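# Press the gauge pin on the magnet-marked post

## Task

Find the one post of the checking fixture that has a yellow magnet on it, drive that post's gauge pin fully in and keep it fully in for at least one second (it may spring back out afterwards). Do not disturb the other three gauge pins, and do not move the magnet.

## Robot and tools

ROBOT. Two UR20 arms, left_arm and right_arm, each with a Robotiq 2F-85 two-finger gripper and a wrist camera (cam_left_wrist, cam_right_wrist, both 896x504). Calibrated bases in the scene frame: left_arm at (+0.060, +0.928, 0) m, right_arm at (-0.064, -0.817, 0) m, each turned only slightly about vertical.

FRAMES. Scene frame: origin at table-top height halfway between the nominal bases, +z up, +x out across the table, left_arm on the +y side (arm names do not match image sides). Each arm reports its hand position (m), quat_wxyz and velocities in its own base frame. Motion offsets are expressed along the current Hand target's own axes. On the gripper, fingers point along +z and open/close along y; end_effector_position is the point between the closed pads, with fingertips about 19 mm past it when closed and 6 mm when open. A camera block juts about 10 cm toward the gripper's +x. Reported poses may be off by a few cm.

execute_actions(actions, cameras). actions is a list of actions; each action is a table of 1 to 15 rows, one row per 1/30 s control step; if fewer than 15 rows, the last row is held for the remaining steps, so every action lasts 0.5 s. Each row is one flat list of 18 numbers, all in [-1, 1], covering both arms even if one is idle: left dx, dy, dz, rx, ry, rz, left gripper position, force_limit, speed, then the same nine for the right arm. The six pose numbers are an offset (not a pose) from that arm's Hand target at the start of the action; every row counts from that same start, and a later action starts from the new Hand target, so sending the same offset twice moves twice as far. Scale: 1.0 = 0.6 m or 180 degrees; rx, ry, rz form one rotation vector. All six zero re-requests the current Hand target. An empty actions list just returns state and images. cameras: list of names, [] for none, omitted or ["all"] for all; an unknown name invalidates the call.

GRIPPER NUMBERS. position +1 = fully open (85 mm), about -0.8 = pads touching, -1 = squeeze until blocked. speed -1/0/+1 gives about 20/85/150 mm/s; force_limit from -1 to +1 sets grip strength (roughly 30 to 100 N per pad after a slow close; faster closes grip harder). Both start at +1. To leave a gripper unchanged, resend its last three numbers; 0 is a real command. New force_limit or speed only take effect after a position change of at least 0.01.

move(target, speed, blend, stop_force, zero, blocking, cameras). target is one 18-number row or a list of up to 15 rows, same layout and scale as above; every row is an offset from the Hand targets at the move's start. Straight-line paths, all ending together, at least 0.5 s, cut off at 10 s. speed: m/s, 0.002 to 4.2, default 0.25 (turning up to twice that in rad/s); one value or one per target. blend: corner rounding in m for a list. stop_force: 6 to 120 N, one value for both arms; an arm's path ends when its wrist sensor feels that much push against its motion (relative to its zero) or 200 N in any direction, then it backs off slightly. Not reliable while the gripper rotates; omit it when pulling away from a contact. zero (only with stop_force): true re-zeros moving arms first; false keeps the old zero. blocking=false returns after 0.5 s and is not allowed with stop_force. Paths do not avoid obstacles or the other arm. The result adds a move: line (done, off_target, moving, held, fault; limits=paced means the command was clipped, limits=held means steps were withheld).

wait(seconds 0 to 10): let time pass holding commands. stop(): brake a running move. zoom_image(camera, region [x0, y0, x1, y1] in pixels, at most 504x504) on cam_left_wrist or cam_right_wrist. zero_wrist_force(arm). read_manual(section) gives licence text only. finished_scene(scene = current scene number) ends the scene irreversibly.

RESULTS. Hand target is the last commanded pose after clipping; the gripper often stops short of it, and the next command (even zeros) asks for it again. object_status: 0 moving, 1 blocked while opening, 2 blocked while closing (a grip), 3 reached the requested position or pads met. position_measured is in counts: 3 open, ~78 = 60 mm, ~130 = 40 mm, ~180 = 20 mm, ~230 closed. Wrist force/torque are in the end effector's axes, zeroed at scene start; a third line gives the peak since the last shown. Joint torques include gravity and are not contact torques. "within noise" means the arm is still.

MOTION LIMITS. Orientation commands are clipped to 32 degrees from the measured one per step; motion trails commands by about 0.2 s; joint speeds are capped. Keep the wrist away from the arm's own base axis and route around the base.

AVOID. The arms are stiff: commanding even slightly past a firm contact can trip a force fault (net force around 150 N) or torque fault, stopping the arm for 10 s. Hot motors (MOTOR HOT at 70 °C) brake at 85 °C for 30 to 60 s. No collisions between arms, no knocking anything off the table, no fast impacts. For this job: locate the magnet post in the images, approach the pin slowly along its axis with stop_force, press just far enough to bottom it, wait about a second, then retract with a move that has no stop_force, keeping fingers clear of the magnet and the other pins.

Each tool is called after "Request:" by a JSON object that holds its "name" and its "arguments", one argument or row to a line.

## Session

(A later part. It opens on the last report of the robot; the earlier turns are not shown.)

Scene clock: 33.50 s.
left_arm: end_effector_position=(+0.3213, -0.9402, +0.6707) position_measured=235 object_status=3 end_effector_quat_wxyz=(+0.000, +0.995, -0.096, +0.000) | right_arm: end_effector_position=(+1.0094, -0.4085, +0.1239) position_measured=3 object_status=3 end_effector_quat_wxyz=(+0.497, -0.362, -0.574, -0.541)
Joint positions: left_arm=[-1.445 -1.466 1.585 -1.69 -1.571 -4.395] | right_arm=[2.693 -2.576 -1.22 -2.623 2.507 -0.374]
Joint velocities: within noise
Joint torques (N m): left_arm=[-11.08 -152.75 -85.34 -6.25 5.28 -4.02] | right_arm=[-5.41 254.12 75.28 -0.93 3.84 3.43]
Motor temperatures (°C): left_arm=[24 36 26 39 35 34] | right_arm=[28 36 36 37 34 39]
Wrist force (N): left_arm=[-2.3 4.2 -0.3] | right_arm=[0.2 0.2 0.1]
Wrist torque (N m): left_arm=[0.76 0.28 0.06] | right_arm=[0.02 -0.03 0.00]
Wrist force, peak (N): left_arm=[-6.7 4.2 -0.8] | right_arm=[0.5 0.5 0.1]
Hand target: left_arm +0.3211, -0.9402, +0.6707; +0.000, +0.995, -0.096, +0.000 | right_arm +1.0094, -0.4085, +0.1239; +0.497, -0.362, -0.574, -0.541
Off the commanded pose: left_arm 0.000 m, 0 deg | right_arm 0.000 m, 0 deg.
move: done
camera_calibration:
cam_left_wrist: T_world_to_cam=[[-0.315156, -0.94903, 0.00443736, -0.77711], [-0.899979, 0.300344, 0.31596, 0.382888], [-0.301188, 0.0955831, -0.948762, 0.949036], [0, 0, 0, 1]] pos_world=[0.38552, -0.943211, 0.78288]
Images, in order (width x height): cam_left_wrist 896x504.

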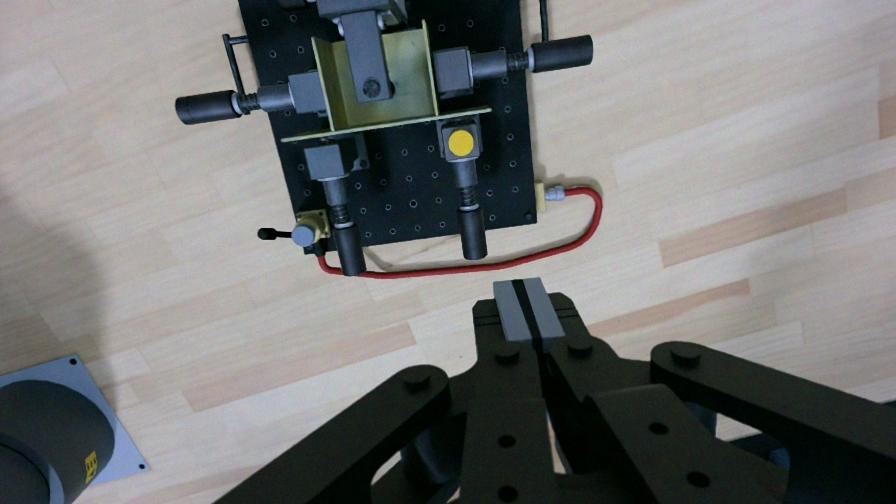

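Request:
{"name": "move", "arguments": {
  "target": [0.6,-1,0,0,0,0,-1,1,1,0,0,0,0,0,0,1,1,1],
  "speed": 0.5,
  "cameras": []
}}

Request:
{"name": "move", "arguments": {
  "target": [0,0,0,0,0,0,-1,1,1,0.802,-0.052,0.958,0,0,0,-1,1,1],
  "speed": 0.4,
  "cameras": []
}}

Request:
{"name": "move", "arguments": {
  "target": [0,0,0,0,0,0,-1,1,1,0,0,0,-0.46,-0.414,0.511,-1,1,1],
  "speed": 0.5,
  "cameras": ["cam_right_wrist"]
}}

Scene clock: 37.77 s.
left_arm: end_effector_position=(+0.7886, -0.4198, +0.6704) position_measured=235 object_status=3 end_effector_quat_wxyz=(+0.000, +0.995, -0.096, +0.000) | right_arm: end_effector_position=(+1.0094, -0.4085, +0.1239) position_measured=3 object_status=3 end_effector_quat_wxyz=(+0.497, -0.362, -0.574, -0.541)
Joint positions: left_arm=[-0.716 -1.585 1.71 -1.697 -1.571 -3.666] | right_arm=[2.693 -2.576 -1.22 -2.623 2.507 -0.374]
Joint velocities: within noise
Joint torques (N m): left_arm=[17.84 -73.37 -130.21 -5.99 -4.66 3.04] | right_arm=[-4.34 252.81 78.09 -0.68 3.65 3.65]
Motor temperatures (°C): left_arm=[24 36 26 39 35 34] | right_arm=[28 36 36 37 34 39]
Wrist force (N): left_arm=[-2.3 4.0 0.7] | right_arm=[-0.1 0.1 0.2]
Wrist torque (N m): left_arm=[0.74 0.33 0.05] | right_arm=[0.01 0.01 0.00]
Wrist force, peak (N): left_arm=[-4.7 8.1 0.0] | right_arm=[0.3 0.4 0.6]
Hand target: left_arm +0.7888, -0.4197, +0.6704; +0.000, +0.995, -0.096, +0.000 | right_arm +1.0094, -0.4085, +0.1239; +0.497, -0.362, -0.574, -0.541
Off the commanded pose: left_arm 0.000 m, 0 deg | right_arm 0.000 m, 0 deg.
move: done
No camera images: "cameras" was empty.

Scene clock: 40.50 s.
left_arm: end_effector_position=(+0.7888, -0.4197, +0.6704) position_measured=235 object_status=3 end_effector_quat_wxyz=(+0.000, +0.995, -0.096, +0.000) | right_arm: end_effector_position=(+0.7595, +0.0910, +0.6248) position_measured=234 object_status=3 end_effector_quat_wxyz=(+0.497, -0.362, -0.574, -0.541)
Joint positions: left_arm=[-0.716 -1.585 1.71 -1.697 -1.571 -3.666] | right_arm=[3.095 -1.839 -1.756 -3.031 2.901 -0.599]
Joint velocities: within noise
Joint torques (N m): left_arm=[24.08 -74.73 -109.75 -11.32 -3.58 2.43] | right_arm=[21.15 105.1 93.12 -9.2 4.11 -7.72]
Motor temperatures (°C): left_arm=[24 36 26 39 35 34] | right_arm=[28 36 36 37 34 39]
Wrist force (N): left_arm=[-2.2 3.9 0.8] | right_arm=[-1.2 1.1 0.1]
Wrist torque (N m): left_arm=[0.73 0.31 0.05] | right_arm=[0.28 0.40 -0.06]
Wrist force, peak (N): left_arm=[-2.6 4.2 0.4] | right_arm=[2.0 0.7 3.7]
Hand target: left_arm +0.7888, -0.4197, +0.6704; +0.000, +0.995, -0.096, +0.000 | right_arm +0.7595, +0.0911, +0.6248; +0.497, -0.362, -0.574, -0.541
Off the commanded pose: left_arm 0.000 m, 0 deg | right_arm 0.000 m, 0 deg.
move: done
No camera images: "cameras" was empty.

Scene clock: 43.77 s.
left_arm: end_effector_position=(+0.7888, -0.4197, +0.6704) position_measured=235 object_status=3 end_effector_quat_wxyz=(+0.000, +0.995, -0.096, +0.000) | right_arm: end_effector_position=(+0.7595, +0.0911, +0.6248) position_measured=234 object_status=3 end_effector_quat_wxyz=(-0.001, +0.995, -0.095, -0.001)
Joint positions: left_arm=[-0.716 -1.585 1.71 -1.697 -1.571 -3.666] | right_arm=[3.526 -1.78 -1.525 -4.551 4.71 0.575]
Joint velocities: within noise
Joint torques (N m): left_arm=[16.95 -76.81 -93.19 -11.99 -3.33 2.57] | right_arm=[23.43 96.3 96.74 -13.08 5.3 6.27]
Motor temperatures (°C): left_arm=[24 36 26 39 35 34] | right_arm=[28 36 36 37 34 39]
Wrist force (N): left_arm=[-2.5 3.9 0.6] | right_arm=[-1.8 3.8 2.0]
Wrist torque (N m): left_arm=[0.72 0.38 0.05] | right_arm=[1.68 0.50 -0.44]
Wrist force, peak (N): left_arm=[-2.4 4.2 0.4] | right_arm=[-2.3 4.3 1.6]
Hand target: left_arm +0.7888, -0.4197, +0.6704; +0.000, +0.995, -0.096, +0.000 | right_arm +0.7595, +0.0911, +0.6248; -0.001, +0.995, -0.095, -0.001
Off the commanded pose: left_arm 0.000 m, 0 deg | right_arm 0.000 m, 0 deg.
move: done
camera_calibration:
cam_right_wrist: T_world_to_cam=[[-0.346863, -0.935321, 0.0697138, 0.32173], [-0.891134, 0.351832, 0.286522, 0.475205], [-0.292517, 0.0372595, -0.955534, 0.94382], [0, 0, 0, 1]] pos_world=[0.811152, 0.0985626, 0.743267]
Images, in order (width x height): cam_right_wrist 896x504.

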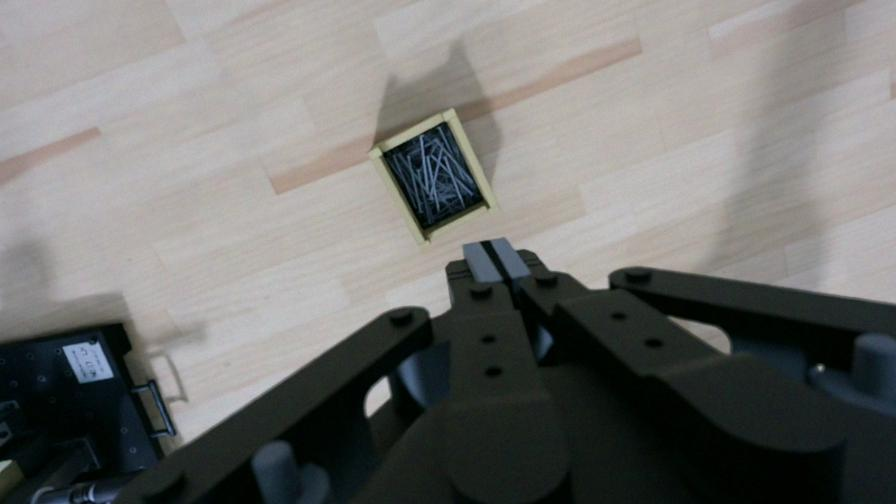

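Request:
{"name": "move", "arguments": {
  "target": [0,0,0,0,0,0,-1,1,1,-0.813,-1,-0.075,0,0,0,-1,1,1],
  "speed": 0.4
}}

Request:
{"name": "zoom_image", "arguments": {
  "camera": "cam_right_wrist",
  "region": [140, 0, 600, 260]
}}

Scene clock: 46.70 s.
left_arm: end_effector_position=(+0.7888, -0.4197, +0.6704) position_measured=235 object_status=3 end_effector_quat_wxyz=(+0.000, +0.995, -0.096, +0.000) | right_arm: end_effector_position=(+0.3944, +0.7724, +0.6716) position_measured=234 object_status=3 end_effector_quat_wxyz=(-0.001, +0.995, -0.095, -0.001)
Joint positions: left_arm=[-0.716 -1.585 1.71 -1.697 -1.571 -3.666] | right_arm=[4.473 -1.896 -1.307 -4.65 4.71 1.522]
Joint velocities: within noise
Joint torques (N m): left_arm=[18.43 -78.07 -96.1 -10.93 -2.11 2.86] | right_arm=[25.18 119.03 97.26 -14.5 5.66 4.84]
Motor temperatures (°C): left_arm=[24 36 26 39 35 34] | right_arm=[28 36 36 37 34 39]
Wrist force (N): left_arm=[-2.3 4.0 0.5] | right_arm=[-2.4 3.2 1.6]
Wrist torque (N m): left_arm=[0.73 0.33 0.05] | right_arm=[1.59 0.64 -0.51]
Wrist force, peak (N): left_arm=[-2.6 4.2 0.7] | right_arm=[0.5 7.3 2.4]
Hand target: left_arm +0.7888, -0.4197, +0.6704; +0.000, +0.995, -0.096, +0.000 | right_arm +0.3944, +0.7726, +0.6716; -0.001, +0.995, -0.095, -0.001
Off the commanded pose: left_arm 0.000 m, 0 deg | right_arm 0.000 m, 0 deg.
move: done
camera_calibration:
cam_left_wrist: T_world_to_cam=[[-0.315241, -0.949001, 0.00446868, -0.135775], [-0.899949, 0.300435, 0.31596, 0.647317], [-0.301189, 0.0955819, -0.948762, 1.03978], [0, 0, 0, 1]] pos_world=[0.852919, -0.42271, 0.78258]
cam_right_wrist: T_world_to_cam=[[-0.347013, -0.935252, 0.0698992, 0.828971], [-0.891046, 0.352028, 0.286553, -0.103359], [-0.292606, 0.0371543, -0.955511, 0.856394], [0, 0, 0, 1]] pos_world=[0.446152, 0.779863, 0.789967]

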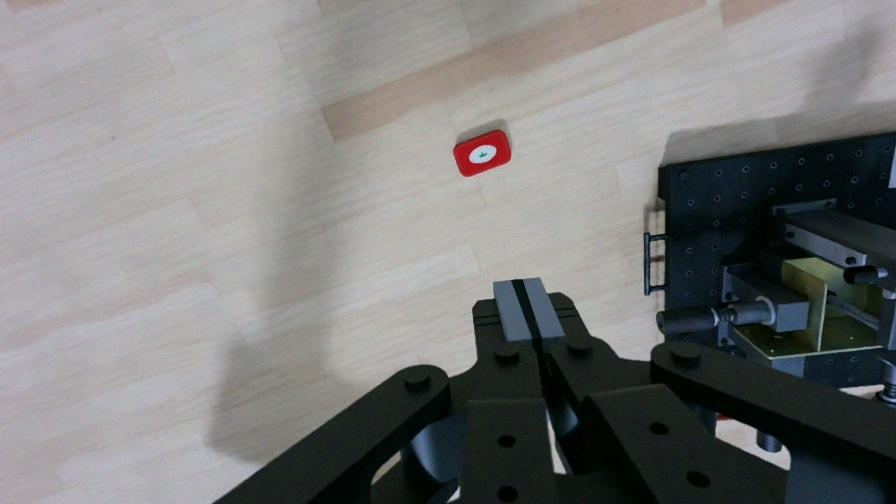

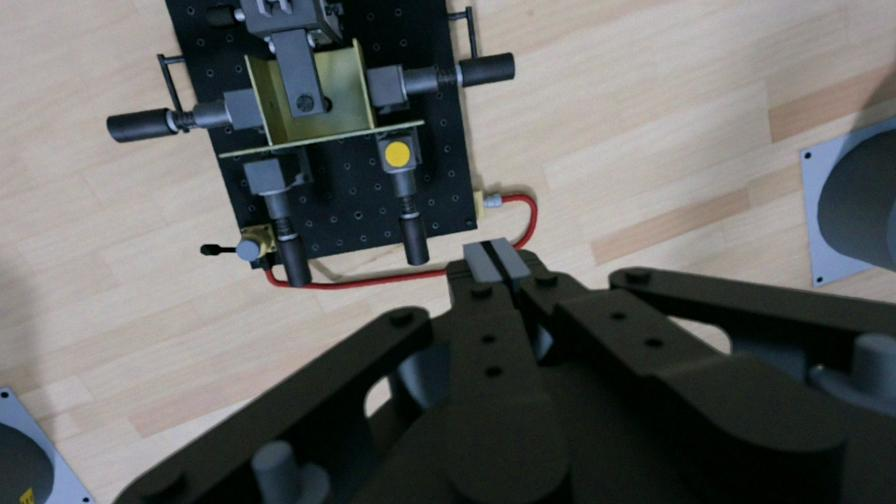

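Scaled by 1.096 from the camera's 896x504 image, which has a finer 1280x720 frame.

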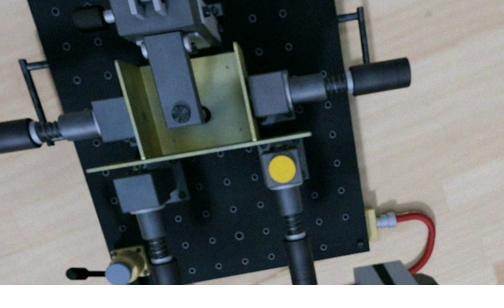

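Request:
{"name": "move", "arguments": {
  "target": [
    [0,0,0,0,0,0,-1,1,1,-0.318,-0.08,0.4,0,0,0,-1,1,1],
    [0,0,0,0,0,0,-1,1,1,-0.318,-0.08,0.85,0,0,0,-1,1,1]
  ],
  "speed": 0.5,
  "blend": 0.05,
  "cameras": ["cam_right_wrist"]
}}

Scene clock: 49.40 s.
left_arm: end_effector_position=(+0.7888, -0.4197, +0.6704) position_measured=235 object_status=3 end_effector_quat_wxyz=(+0.000, +0.995, -0.096, +0.000) | right_arm: end_effector_position=(+0.2150, +0.8566, +0.1623) position_measured=234 object_status=3 end_effector_quat_wxyz=(-0.001, +0.995, -0.095, -0.001)
Joint positions: left_arm=[-0.716 -1.585 1.71 -1.697 -1.571 -3.666] | right_arm=[4.695 -2.133 -1.704 -4.016 4.71 1.744]
Joint velocities: within noise
Joint torques (N m): left_arm=[15.14 -87.03 -103.73 -11.46 -2.28 2.54] | right_arm=[-5.32 148.89 50.26 -4.83 5.53 1.53]
Motor temperatures (°C): left_arm=[24 36 26 39 35 34] | right_arm=[28 36 36 37 34 39]
Wrist force (N): left_arm=[-2.5 3.9 0.5] | right_arm=[-1.9 3.6 1.8]
Wrist torque (N m): left_arm=[0.71 0.36 0.05] | right_arm=[1.65 0.60 -0.46]
Wrist force, peak (N): left_arm=[-2.5 4.2 0.7] | right_arm=[-1.9 3.8 7.0]
Hand target: left_arm +0.7888, -0.4197, +0.6704; +0.000, +0.995, -0.096, +0.000 | right_arm +0.2150, +0.8566, +0.1621; -0.001, +0.995, -0.095, -0.001
Off the commanded pose: left_arm 0.000 m, 0 deg | right_arm 0.000 m, 0 deg.
move: done
camera_calibration:
cam_right_wrist: T_world_to_cam=[[-0.347041, -0.935248, 0.0698195, 0.881056], [-0.891026, 0.352028, 0.286615, -0.147024], [-0.292635, 0.037256, -0.955498, 0.314017], [0, 0, 0, 1]] pos_world=[0.266652, 0.864063, 0.280667]
Images, in order (width x height): cam_right_wrist 896x504.

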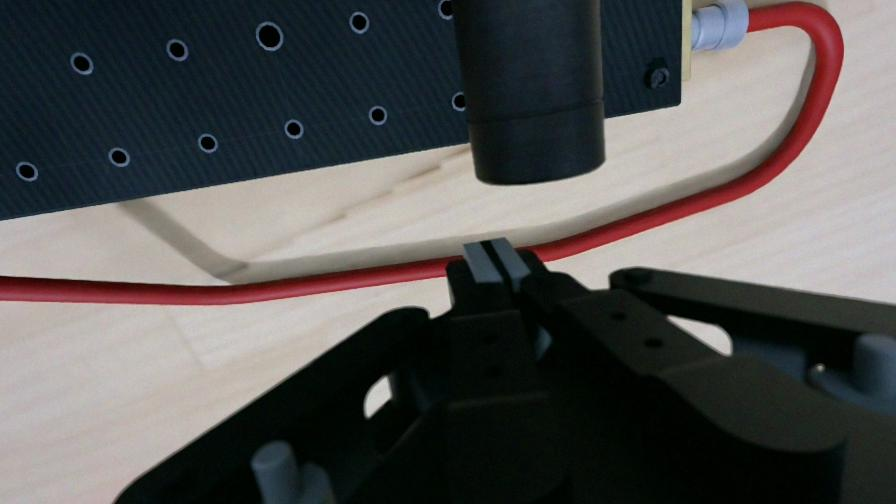

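Request:
{"name": "move", "arguments": {
  "target": [0,0,0,0,0,0,-1,1,1,0.02,0.018,0,0,0,0,-1,1,1],
  "speed": 0.2,
  "cameras": ["cam_right_wrist"]
}}

Request:
{"name": "move", "arguments": {
  "target": [0,0,0,0,0,0,-1,1,1,0.12,0,0,0,0,0,-1,1,1],
  "speed": 0.04,
  "stop_force": 25,
  "cameras": ["cam_right_wrist"]
}}

Scene clock: 51.10 s.
left_arm: end_effector_position=(+0.7888, -0.4197, +0.6704) position_measured=235 object_status=3 end_effector_quat_wxyz=(+0.000, +0.995, -0.096, +0.000) | right_arm: end_effector_position=(+0.2247, +0.8439, +0.1620) position_measured=234 object_status=3 end_effector_quat_wxyz=(-0.001, +0.995, -0.095, -0.001)
Joint positions: left_arm=[-0.716 -1.585 1.71 -1.697 -1.571 -3.666] | right_arm=[4.684 -2.124 -1.72 -4.008 4.71 1.733]
Joint velocities: within noise
Joint torques (N m): left_arm=[20.13 -87.63 -103.25 -10.07 -1.64 2.82] | right_arm=[-15.48 176.58 50.97 -3.55 4.22 -7.43]
Motor temperatures (°C): left_arm=[24 36 26 39 35 34] | right_arm=[28 36 36 37 34 39]
Wrist force (N): left_arm=[-2.3 4.0 0.7] | right_arm=[-1.7 3.9 1.9]
Wrist torque (N m): left_arm=[0.73 0.33 0.05] | right_arm=[1.70 0.55 -0.48]
Wrist force, peak (N): left_arm=[-2.6 4.3 0.4] | right_arm=[-1.8 4.4 2.0]
Hand target: left_arm +0.7888, -0.4197, +0.6704; +0.000, +0.995, -0.096, +0.000 | right_arm +0.2247, +0.8437, +0.1621; -0.001, +0.995, -0.095, -0.001
Off the commanded pose: left_arm 0.000 m, 0 deg | right_arm 0.000 m, 0 deg.
move: done
camera_calibration:
cam_right_wrist: T_world_to_cam=[[-0.347013, -0.935252, 0.0698992, 0.872532], [-0.891046, 0.352028, 0.286553, -0.13383], [-0.292606, 0.0371543, -0.955511, 0.31722], [0, 0, 0, 1]] pos_world=[0.276352, 0.851363, 0.280467]
Images, in order (width x height): cam_right_wrist 896x504.

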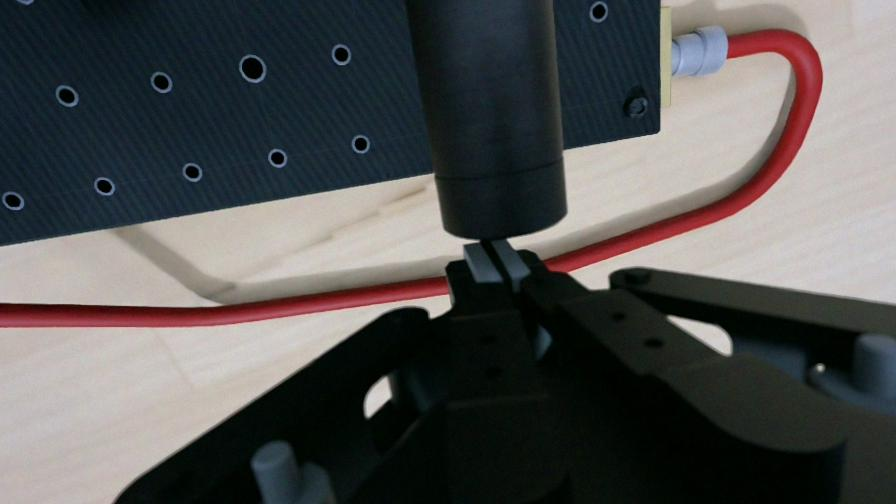

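Scene clock: 52.27 s.
left_arm: end_effector_position=(+0.7888, -0.4197, +0.6704) position_measured=235 object_status=3 end_effector_quat_wxyz=(+0.000, +0.995, -0.096, +0.000) | right_arm: end_effector_position=(+0.2515, +0.8385, +0.1620) position_measured=234 object_status=3 end_effector_quat_wxyz=(-0.001, +0.995, -0.096, -0.002)
Joint positions: left_arm=[-0.716 -1.585 1.71 -1.697 -1.571 -3.666] | right_arm=[4.651 -2.126 -1.717 -4.01 4.708 1.701]
Joint velocities: within noise
Joint torques (N m): left_arm=[16.08 -86.63 -104.73 -10.36 -1.17 2.14] | right_arm=[-14.18 167.23 64.02 -8.18 1.57 -2.44]
Motor temperatures (°C): left_arm=[24 36 26 39 35 34] | right_arm=[28 36 36 37 34 39]
Wrist force (N): left_arm=[-2.3 3.7 0.6] | right_arm=[-13.5 4.4 3.1]
Wrist torque (N m): left_arm=[0.68 0.34 0.05] | right_arm=[1.78 0.73 -0.54]
Wrist force, peak (N): left_arm=[-2.4 4.2 0.5] | right_arm=[-140.0 9.3 -7.5]
Hand target: left_arm +0.7888, -0.4197, +0.6704; +0.000, +0.995, -0.096, +0.000 | right_arm +0.2515, +0.8385, +0.1620; -0.001, +0.995, -0.096, -0.002 (not the last commanded pose)
Tool commands: left_gripper/position=-1.0 left_gripper/force_limit=+1.0 left_gripper/speed=+1.0 right_gripper/position=-1.0 right_gripper/force_limit=+1.0 right_gripper/speed=+1.0
Off the commanded pose: left_arm 0.000 m, 0 deg | right_arm 0.045 m, 0 deg.
FORCE FAULT: contact force on the right arm reached its limit, and that arm stopped. The contact can be on any part of that arm, not only on its tool. That arm's remaining commands of this call were not run. That arm is still stopped at the end of this call. That arm stays stopped for about 10 more seconds. Until then a move that you send moves the other arm only, and its call returns only when the move has ended. Once the stop has ended, the next robot result says so. If the stop ends while you think or write, that arm runs what you send next, counted from a new Hand target: where the arm stands when the stop ends. While its stop runs, that arm takes no new command, but its gripper still runs the gripper command that each later call begins with. Until it ends, the stop uses up actions while you think or wait. An arm that is not stopped still takes commands.
move: fault (right_arm)
camera_calibration:
cam_right_wrist: T_world_to_cam=[[-0.348172, -0.934775, 0.0705069, 0.876624], [-0.889836, 0.35322, 0.288838, -0.109622], [-0.294903, 0.0378256, -0.954778, 0.325125], [0, 0, 0, 1]] pos_world=[0.30355, 0.845869, 0.280277]
Images, in order (width x height): cam_right_wrist 896x504.

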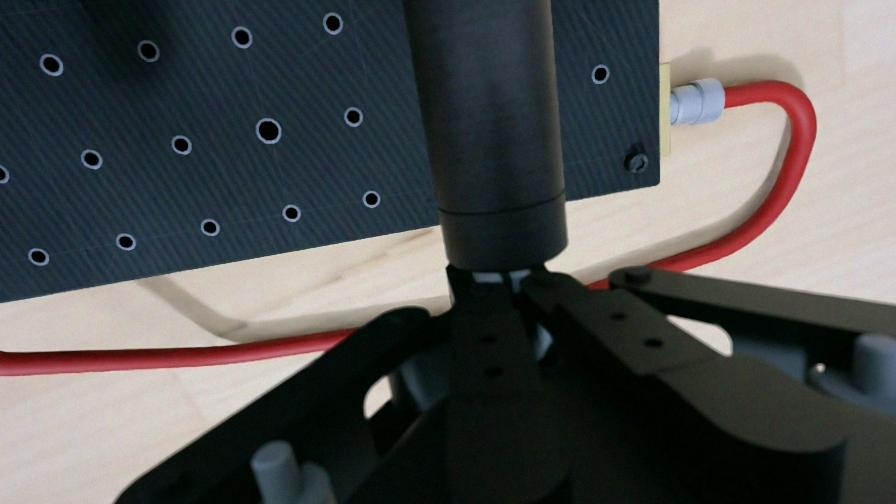

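Request:
{"name": "wait", "arguments": {
  "seconds": 10,
  "cameras": []
}}

Request:
{"name": "wait", "arguments": {
  "seconds": 1,
  "cameras": []
}}

Scene clock: 64.43 s.
left_arm: end_effector_position=(+0.7888, -0.4197, +0.6704) position_measured=235 object_status=3 end_effector_quat_wxyz=(+0.000, +0.995, -0.096, +0.000) | right_arm: end_effector_position=(+0.2515, +0.8385, +0.1620) position_measured=234 object_status=3 end_effector_quat_wxyz=(-0.001, +0.995, -0.096, -0.002)
Joint positions: left_arm=[-0.716 -1.585 1.71 -1.697 -1.571 -3.666] | right_arm=[4.651 -2.126 -1.717 -4.01 4.708 1.701]
Joint velocities: within noise
Joint torques (N m): left_arm=[11.19 -101.4 -124.03 -7.47 1.01 1.97] | right_arm=[-8.89 169.86 66.48 -8.76 1.19 -2.88]
Motor temperatures (°C): left_arm=[24 35 26 39 35 34] | right_arm=[28 36 36 37 34 39]
Wrist force (N): left_arm=[-2.4 3.8 0.6] | right_arm=[-13.6 4.5 2.5]
Wrist torque (N m): left_arm=[0.70 0.36 0.05] | right_arm=[1.77 0.70 -0.54]
Wrist force, peak (N): left_arm=[-2.8 4.1 0.4] | right_arm=[-14.0 4.8 2.7]
Hand target: left_arm +0.7888, -0.4197, +0.6704; +0.000, +0.995, -0.096, +0.000 | right_arm +0.2515, +0.8385, +0.1620; -0.001, +0.995, -0.096, -0.002 (not the last commanded pose)
Tool commands: left_gripper/position=-1.0 left_gripper/force_limit=+1.0 left_gripper/speed=+1.0 right_gripper/position=-1.0 right_gripper/force_limit=+1.0 right_gripper/speed=+1.0
Off the commanded pose: left_arm 0.000 m, 0 deg | right_arm 0.045 m, 0 deg.
FORCE FAULT, CONTINUED: the right arm's stop, for the force fault that an earlier result reported, is over. The rest of the stop counts as 19 of the actions that you can send in this scene. During its stop the right arm's controller moved it back a little. That arm's target is now where it stood when the stop ended, not its last command. That arm accepts commands again.
wait: 10.00 s; at rest from the start
No camera images: "cameras" was empty.

Scene clock: 65.43 s.
left_arm: end_effector_position=(+0.7888, -0.4197, +0.6704) position_measured=235 object_status=3 end_effector_quat_wxyz=(+0.000, +0.995, -0.096, +0.000) | right_arm: end_effector_position=(+0.2515, +0.8385, +0.1620) position_measured=234 object_status=3 end_effector_quat_wxyz=(-0.001, +0.995, -0.096, -0.002)
Joint positions: left_arm=[-0.716 -1.585 1.71 -1.697 -1.571 -3.666] | right_arm=[4.651 -2.126 -1.717 -4.01 4.708 1.701]
Joint velocities: within noise
Joint torques (N m): left_arm=[13.11 -100.63 -125.7 -7.27 0.87 2.41] | right_arm=[-0.76 165.93 66.71 -8.6 3.76 -1.01]
Motor temperatures (°C): left_arm=[24 35 26 39 35 34] | right_arm=[28 36 36 37 34 39]
Wrist force (N): left_arm=[-2.6 3.8 0.2] | right_arm=[-13.8 4.6 2.6]
Wrist torque (N m): left_arm=[0.70 0.38 0.05] | right_arm=[1.77 0.72 -0.53]
Wrist force, peak (N): left_arm=[-2.3 4.3 0.7] | right_arm=[-13.8 4.9 2.9]
Hand target: left_arm +0.7888, -0.4197, +0.6704; +0.000, +0.995, -0.096, +0.000 | right_arm +0.2515, +0.8385, +0.1620; -0.001, +0.995, -0.096, -0.002 (not the last commanded pose)
Tool commands: left_gripper/position=-1.0 left_gripper/force_limit=+1.0 left_gripper/speed=+1.0 right_gripper/position=-1.0 right_gripper/force_limit=+1.0 right_gripper/speed=+1.0
Off the commanded pose: left_arm 0.000 m, 0 deg | right_arm 0.045 m, 0 deg.
wait: 1.00 s; at rest by 0.17 s
No camera images: "cameras" was empty.

Request:
{"name": "move", "arguments": {
  "target": [0,0,0,0,0,0,-1,1,1,-0.042,0,0,0,0,0,-1,1,1],
  "speed": 0.1,
  "cameras": []
}}

Request:
{"name": "move", "arguments": {
  "target": [
    [0,0,0,0,0,0,-1,1,1,0.008,0,0,0,0,0,-1,1,1],
    [0,0,0,0,0,0,-1,1,1,0.06,0,0,0,0,0,-1,1,1]
  ],
  "speed": [0.05,0.015],
  "stop_force": 25,
  "cameras": []
}}

Scene clock: 66.53 s.
left_arm: end_effector_position=(+0.7888, -0.4197, +0.6704) position_measured=235 object_status=3 end_effector_quat_wxyz=(+0.000, +0.995, -0.096, +0.000) | right_arm: end_effector_position=(+0.2269, +0.8433, +0.1621) position_measured=234 object_status=3 end_effector_quat_wxyz=(-0.001, +0.995, -0.096, -0.002)
Joint positions: left_arm=[-0.716 -1.585 1.71 -1.697 -1.571 -3.666] | right_arm=[4.68 -2.124 -1.72 -4.008 4.708 1.73]
Joint velocities: within noise
Joint torques (N m): left_arm=[14.63 -102.54 -121.17 -7.65 1.95 1.61] | right_arm=[26.34 187.49 54.34 -4.62 5.91 5.33]
Motor temperatures (°C): left_arm=[24 35 26 39 35 34] | right_arm=[28 36 36 37 34 39]
Wrist force (N): left_arm=[-2.5 3.7 0.7] | right_arm=[0.0 4.6 8.7]
Wrist torque (N m): left_arm=[0.68 0.37 0.05] | right_arm=[1.84 0.25 -0.49]
Wrist force, peak (N): left_arm=[-2.5 4.2 0.5] | right_arm=[-13.8 4.7 2.4]
Hand target: left_arm +0.7888, -0.4197, +0.6704; +0.000, +0.995, -0.096, +0.000 | right_arm +0.2268, +0.8433, +0.1621; -0.001, +0.995, -0.096, -0.002
Off the commanded pose: left_arm 0.000 m, 0 deg | right_arm 0.000 m, 0 deg.
move: done
No camera images: "cameras" was empty.

Scene clock: 69.30 s.
left_arm: end_effector_position=(+0.7888, -0.4197, +0.6704) position_measured=235 object_status=3 end_effector_quat_wxyz=(+0.000, +0.995, -0.096, +0.000) | right_arm: end_effector_position=(+0.2527, +0.8383, +0.1620) position_measured=234 object_status=3 end_effector_quat_wxyz=(-0.001, +0.995, -0.096, -0.002)
Joint positions: left_arm=[-0.716 -1.585 1.71 -1.697 -1.571 -3.666] | right_arm=[4.649 -2.126 -1.716 -4.01 4.708 1.7]
Joint velocities: within noise
Joint torques (N m): left_arm=[11.57 -99.06 -124.45 -8.06 2.12 2.28] | right_arm=[-2.53 177.64 46.93 -7.09 10.62 5.39]
Motor temperatures (°C): left_arm=[24 35 26 39 35 34] | right_arm=[28 36 36 37 34 39]
Wrist force (N): left_arm=[-2.5 3.8 0.6] | right_arm=[-21.8 0.4 5.1]
Wrist torque (N m): left_arm=[0.69 0.37 0.05] | right_arm=[1.82 0.48 -0.63]
Wrist force, peak (N): left_arm=[-2.3 4.3 0.5] | right_arm=[-63.2 4.7 4.8]
Hand target: left_arm +0.7888, -0.4197, +0.6704; +0.000, +0.995, -0.096, +0.000 | right_arm +0.2527, +0.8383, +0.1620; -0.001, +0.995, -0.096, -0.002 (not the last commanded pose)
Off the commanded pose: left_arm 0.000 m, 0 deg | right_arm 0.010 m, 0 deg.
move: contact (right_arm); path passed 1 of 2 targets
No camera images: "cameras" was empty.

Request:
{"name": "finished_scene", "arguments": {
  "scene": 1
}}

The scene is finished: the task was done.


## Next scene

The same job, from a new start.

Request:
{"name": "execute_actions", "arguments": {
  "actions": []
}}

Scene clock: 0.00 s.
left_arm: end_effector_position=(+1.6020, +0.5513, +0.3701) position_measured=3 object_status=3 end_effector_quat_wxyz=(-0.049, +0.940, +0.190, +0.279) | right_arm: end_effector_position=(+0.4481, +0.4679, +0.3319) position_measured=3 object_status=3 end_effector_quat_wxyz=(-0.272, +0.502, +0.649, +0.503)
Joint positions: left_arm=[0.193 -0.686 0.985 -2.439 -1.472 -3.319] | right_arm=[4.007 -1.969 -2.772 1.193 2.076 2.519]
Joint velocities: within noise
Joint torques (N m): no reading
Motor temperatures (°C): left_arm=[24 35 26 38 34 34] | right_arm=[28 35 36 37 34 38]
Wrist force (N): no reading
Wrist torque (N m): no reading
Wrist force, peak (N): no reading
Hand target: left_arm +1.6020, +0.5513, +0.3701; -0.049, +0.940, +0.190, +0.279 | right_arm +0.4481, +0.4679, +0.3319; -0.272, +0.502, +0.649, +0.503
Tool commands: left_gripper/position=+1.0 left_gripper/force_limit=+1.0 left_gripper/speed=+1.0 right_gripper/position=+1.0 right_gripper/force_limit=+1.0 right_gripper/speed=+1.0
camera_calibration:
cam_left_wrist: T_world_to_cam=[[0.280319, -0.958405, -0.0536817, 0.116011], [-0.933413, -0.259108, -0.248199, 1.75322], [0.223966, 0.119682, -0.967221, 0.0591923], [0, 0, 0, 1]] pos_world=[1.5907, 0.558373, 0.498626]
cam_right_wrist: T_world_to_cam=[[0.956613, -0.13676, 0.257272, -0.433465], [0.120637, -0.61784, -0.776995, 0.502422], [0.265214, 0.774319, -0.574535, -0.162484], [0, 0, 0, 1]] pos_world=[0.39714, 0.37695, 0.408545]

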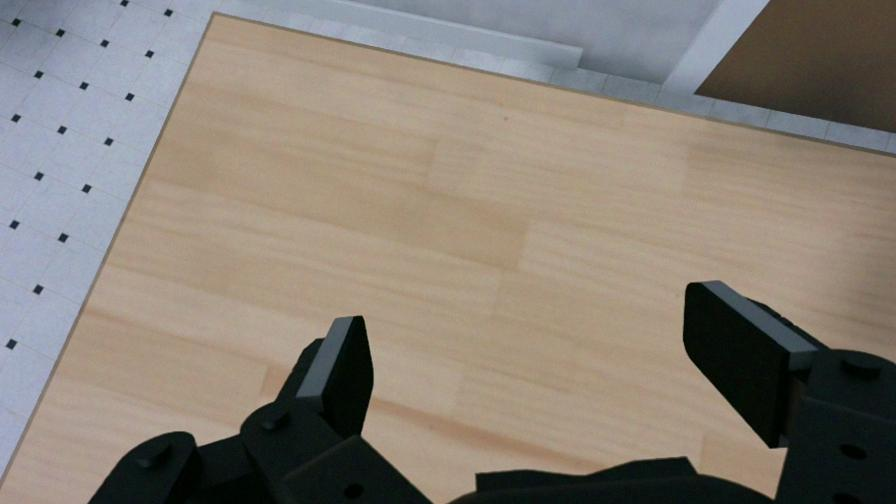

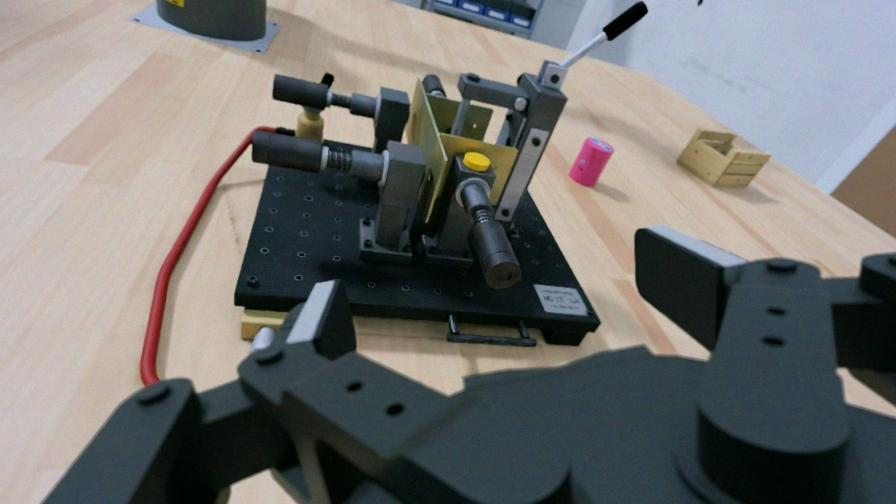

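Request:
{"name": "move", "arguments": {
  "target": [0,0,0,0,0,0,1,1,1,-0.212,0.075,0.361,0.13,-0.365,0.0415,-1,1,1],
  "speed": 0.6,
  "cameras": ["cam_right_wrist"]
}}

Scene clock: 2.67 s.
left_arm: end_effector_position=(+1.6020, +0.5513, +0.3701) position_measured=3 object_status=3 end_effector_quat_wxyz=(-0.049, +0.940, +0.190, +0.279) | right_arm: end_effector_position=(+0.5669, +0.6198, +0.1648) position_measured=234 object_status=3 end_effector_quat_wxyz=(+0.000, +0.669, +0.743, +0.000)
Joint positions: left_arm=[0.193 -0.686 0.985 -2.439 -1.472 -3.319] | right_arm=[4.213 -1.811 -2.234 -0.667 1.571 2.537]
Joint velocities: within noise
Joint torques (N m): left_arm=[0.06 -278.76 -105.28 -11.5 1.38 -0.68] | right_arm=[22.31 90.72 90.43 4.18 -4.54 5.44]
Motor temperatures (°C): left_arm=[24 35 26 38 34 34] | right_arm=[28 35 36 37 34 38]
Wrist force (N): left_arm=[0.3 0.0 0.1] | right_arm=[-1.5 2.3 1.0]
Wrist torque (N m): left_arm=[0.00 -0.03 0.00] | right_arm=[1.34 0.45 -0.60]
Wrist force, peak (N): left_arm=[0.7 -0.5 -0.3] | right_arm=[1.4 4.2 2.3]
Hand target: left_arm +1.6020, +0.5513, +0.3701; -0.049, +0.940, +0.190, +0.279 | right_arm +0.5669, +0.6198, +0.1647; +0.000, +0.669, +0.743, +0.000
Off the commanded pose: left_arm 0.000 m, 0 deg | right_arm 0.000 m, 0 deg.
move: done
camera_calibration:
cam_right_wrist: T_world_to_cam=[[0.995737, -0.0599321, 0.0701129, -0.522195], [-0.0774934, -0.955831, 0.283516, 0.599181], [0.0500243, -0.287741, -0.956401, 0.435508], [0, 0, 0, 1]] pos_world=[0.544615, 0.666733, 0.283255]
Images, in order (width x height): cam_right_wrist 896x504.

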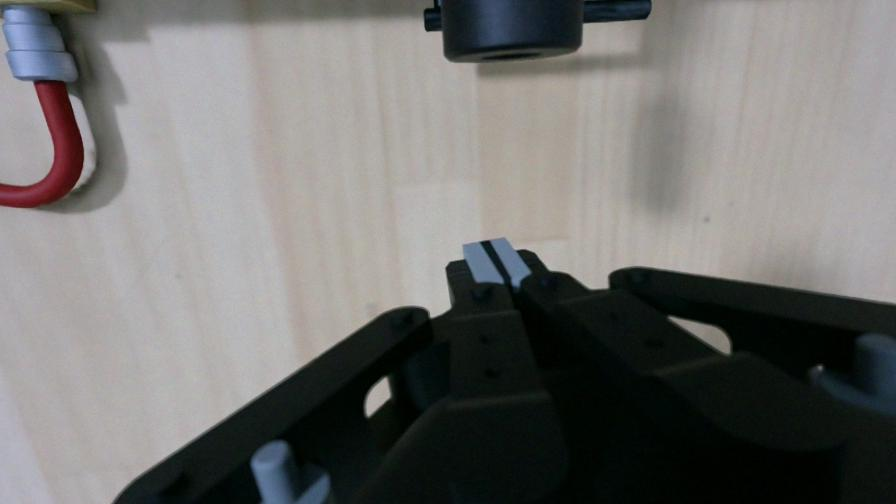

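Request:
{"name": "move", "arguments": {
  "target": [
    [0,0,0,0,0,0,1,1,1,0.058,0.013,0.003,0,0,0,-1,1,1],
    [0,0,0,0,0,0,1,1,1,0.087,0.013,0.003,0,0,0,-1,1,1],
    [0,0,0,0,0,0,1,1,1,0.15,0.013,0.003,0,0,0,-1,1,1]
  ],
  "speed": [0.1,0.03,0.014],
  "stop_force": 25,
  "cameras": ["cam_right_wrist"]
}}

Request:
{"name": "wait", "arguments": {
  "seconds": 1.1,
  "cameras": ["cam_right_wrist"]
}}

Scene clock: 6.90 s.
left_arm: end_effector_position=(+1.6020, +0.5513, +0.3701) position_measured=3 object_status=3 end_effector_quat_wxyz=(-0.049, +0.940, +0.190, +0.279) | right_arm: end_effector_position=(+0.5674, +0.6901, +0.1630) position_measured=234 object_status=3 end_effector_quat_wxyz=(+0.000, +0.669, +0.743, +0.000)
Joint positions: left_arm=[0.193 -0.686 0.985 -2.439 -1.472 -3.319] | right_arm=[4.251 -1.862 -2.161 -0.689 1.571 2.576]
Joint velocities: within noise
Joint torques (N m): left_arm=[1.69 -277.51 -106.74 -11.05 2.87 0.6] | right_arm=[-5.83 150.37 77.08 18.11 6.46 -6.54]
Motor temperatures (°C): left_arm=[24 35 26 38 34 34] | right_arm=[28 35 36 37 34 38]
Wrist force (N): left_arm=[0.3 0.1 -0.1] | right_arm=[-17.4 0.8 5.0]
Wrist torque (N m): left_arm=[0.03 -0.04 0.00] | right_arm=[1.29 0.41 -0.61]
Wrist force, peak (N): left_arm=[0.7 -0.2 -0.2] | right_arm=[-57.8 0.4 -10.7]
Hand target: left_arm +1.6020, +0.5513, +0.3701; -0.049, +0.940, +0.190, +0.279 | right_arm +0.5674, +0.6900, +0.1630; +0.000, +0.669, +0.743, +0.000 (not the last commanded pose)
Off the commanded pose: left_arm 0.000 m, 0 deg | right_arm 0.020 m, 0 deg.
move: contact (right_arm); path passed 2 of 3 targets
camera_calibration:
cam_right_wrist: T_world_to_cam=[[0.995742, -0.0599585, 0.0700226, -0.518318], [-0.0774978, -0.955802, 0.283615, 0.666849], [0.0499226, -0.287834, -0.956378, 0.454203], [0, 0, 0, 1]] pos_world=[0.545115, 0.737033, 0.281555]
Images, in order (width x height): cam_right_wrist 896x504.

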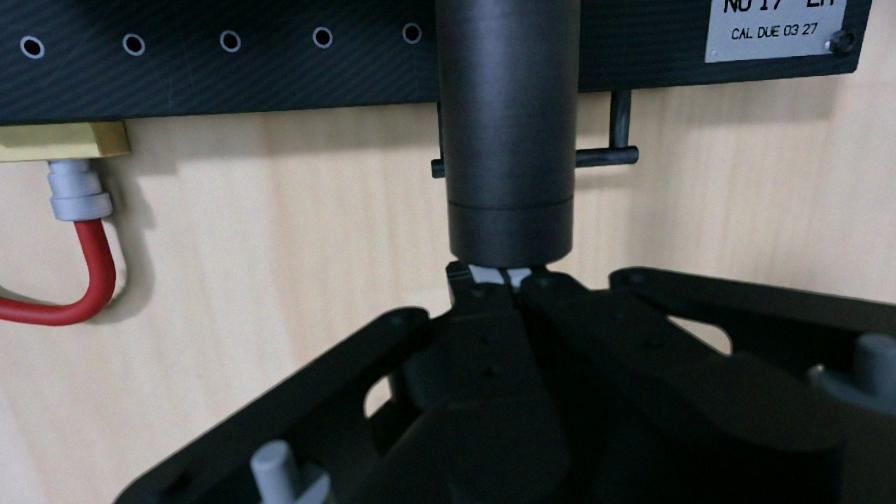

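Scene clock: 8.00 s.
left_arm: end_effector_position=(+1.6020, +0.5513, +0.3701) position_measured=3 object_status=3 end_effector_quat_wxyz=(-0.049, +0.940, +0.190, +0.279) | right_arm: end_effector_position=(+0.5674, +0.6900, +0.1630) position_measured=234 object_status=3 end_effector_quat_wxyz=(+0.000, +0.669, +0.743, +0.000)
Joint positions: left_arm=[0.193 -0.686 0.985 -2.439 -1.472 -3.319] | right_arm=[4.251 -1.862 -2.161 -0.689 1.571 2.576]
Joint velocities: within noise
Joint torques (N m): left_arm=[3.35 -280.42 -111.52 -11.22 3.3 0.78] | right_arm=[-10.79 152.8 79.23 12.96 2.8 -7.28]
Motor temperatures (°C): left_arm=[24 35 26 38 34 34] | right_arm=[28 35 36 36 34 38]
Wrist force (N): left_arm=[0.5 -0.4 -0.2] | right_arm=[-17.4 0.8 5.4]
Wrist torque (N m): left_arm=[-0.06 -0.07 0.00] | right_arm=[1.28 0.46 -0.60]
Wrist force, peak (N): left_arm=[0.4 -0.3 -0.4] | right_arm=[-17.6 0.8 5.3]
Hand target: left_arm +1.6020, +0.5513, +0.3701; -0.049, +0.940, +0.190, +0.279 | right_arm +0.5674, +0.6900, +0.1630; +0.000, +0.669, +0.743, +0.000 (not the last commanded pose)
Tool commands: left_gripper/position=+1.0 left_gripper/force_limit=+1.0 left_gripper/speed=+1.0 right_gripper/position=-1.0 right_gripper/force_limit=+1.0 right_gripper/speed=+1.0
Off the commanded pose: left_arm 0.000 m, 0 deg | right_arm 0.020 m, 0 deg.
wait: 1.10 s; at rest by 0.17 s
camera_calibration:
cam_right_wrist: T_world_to_cam=[[0.995742, -0.0599585, 0.0700226, -0.518311], [-0.0774978, -0.955802, 0.283615, 0.666878], [0.0499226, -0.287834, -0.956378, 0.454107], [0, 0, 0, 1]] pos_world=[0.545115, 0.737033, 0.281455]
Images, in order (width x height): cam_right_wrist 896x504.

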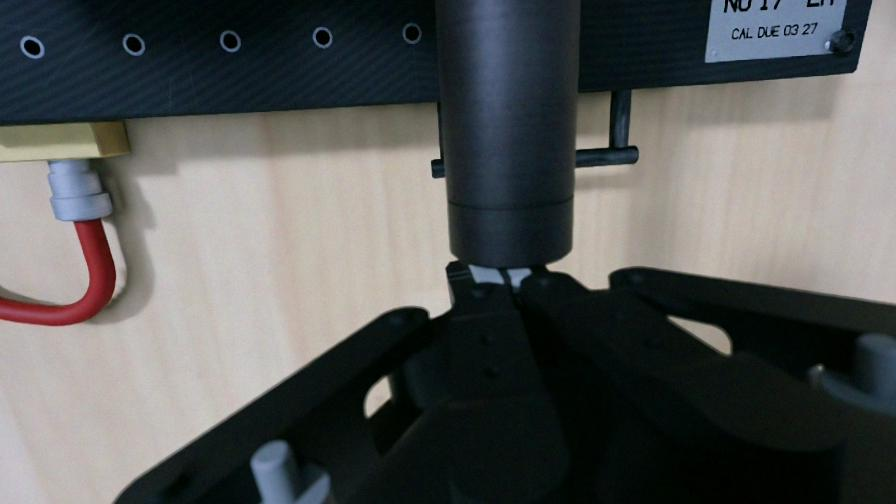

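Request:
{"name": "move", "arguments": {
  "target": [0,0,0,0,0,0,1,1,1,0.003,0,0,0,0,0,-1,1,1],
  "speed": 0.006,
  "stop_force": 30,
  "zero": false,
  "cameras": []
}}

Request:
{"name": "wait", "arguments": {
  "seconds": 1.1,
  "cameras": []
}}

Scene clock: 10.60 s.
left_arm: end_effector_position=(+1.6020, +0.5513, +0.3701) position_measured=3 object_status=3 end_effector_quat_wxyz=(-0.049, +0.940, +0.190, +0.279) | right_arm: end_effector_position=(+0.5673, +0.6902, +0.1629) position_measured=234 object_status=3 end_effector_quat_wxyz=(+0.000, +0.669, +0.743, +0.000)
Joint positions: left_arm=[0.193 -0.686 0.985 -2.439 -1.472 -3.319] | right_arm=[4.251 -1.862 -2.161 -0.689 1.571 2.576]
Joint velocities: within noise
Joint torques (N m): left_arm=[3.2 -282.73 -111.93 -10.83 3.92 1.96] | right_arm=[8.56 138.97 85.3 23.92 2.7 -1.21]
Motor temperatures (°C): left_arm=[24 35 26 38 34 34] | right_arm=[28 35 36 36 34 38]
Wrist force (N): left_arm=[0.4 -0.1 0.1] | right_arm=[-36.6 -1.9 -6.9]
Wrist torque (N m): left_arm=[-0.01 -0.06 0.00] | right_arm=[1.19 0.60 -0.52]
Wrist force, peak (N): left_arm=[0.7 -0.3 -0.3] | right_arm=[-39.7 -3.2 -4.9]
Hand target: left_arm +1.6020, +0.5513, +0.3701; -0.049, +0.940, +0.190, +0.279 | right_arm +0.5673, +0.6902, +0.1629; +0.000, +0.669, +0.743, +0.000 (not the last commanded pose)
Off the commanded pose: left_arm 0.000 m, 0 deg | right_arm 0.002 m, 0 deg.
move: contact (right_arm)
No camera images: "cameras" was empty.

Scene clock: 11.70 s.
left_arm: end_effector_position=(+1.6020, +0.5513, +0.3701) position_measured=3 object_status=3 end_effector_quat_wxyz=(-0.049, +0.940, +0.190, +0.279) | right_arm: end_effector_position=(+0.5673, +0.6902, +0.1629) position_measured=234 object_status=3 end_effector_quat_wxyz=(+0.000, +0.669, +0.743, +0.000)
Joint positions: left_arm=[0.193 -0.686 0.985 -2.439 -1.472 -3.319] | right_arm=[4.251 -1.862 -2.161 -0.689 1.571 2.576]
Joint velocities: within noise
Joint torques (N m): left_arm=[7.2 -284.82 -114.03 -11.02 4.26 2.26] | right_arm=[3.7 143.16 83.75 20.8 6.18 -6.03]
Motor temperatures (°C): left_arm=[24 35 26 38 34 34] | right_arm=[28 35 36 36 34 38]
Wrist force (N): left_arm=[0.3 0.0 -0.1] | right_arm=[-33.2 -0.1 -6.4]
Wrist torque (N m): left_arm=[0.00 -0.04 -0.01] | right_arm=[1.19 0.57 -0.52]
Wrist force, peak (N): left_arm=[0.4 -0.5 -0.2] | right_arm=[-36.4 -1.4 -9.1]
Hand target: left_arm +1.6020, +0.5513, +0.3701; -0.049, +0.940, +0.190, +0.279 | right_arm +0.5673, +0.6902, +0.1629; +0.000, +0.669, +0.743, +0.000 (not the last commanded pose)
Tool commands: left_gripper/position=+1.0 left_gripper/force_limit=+1.0 left_gripper/speed=+1.0 right_gripper/position=-1.0 right_gripper/force_limit=+1.0 right_gripper/speed=+1.0
Off the commanded pose: left_arm 0.000 m, 0 deg | right_arm 0.002 m, 0 deg.
wait: 1.10 s; at rest by 0.17 s
No camera images: "cameras" was empty.

Request:
{"name": "finished_scene", "arguments": {
  "scene": 2
}}

The scene is finished: the task was done.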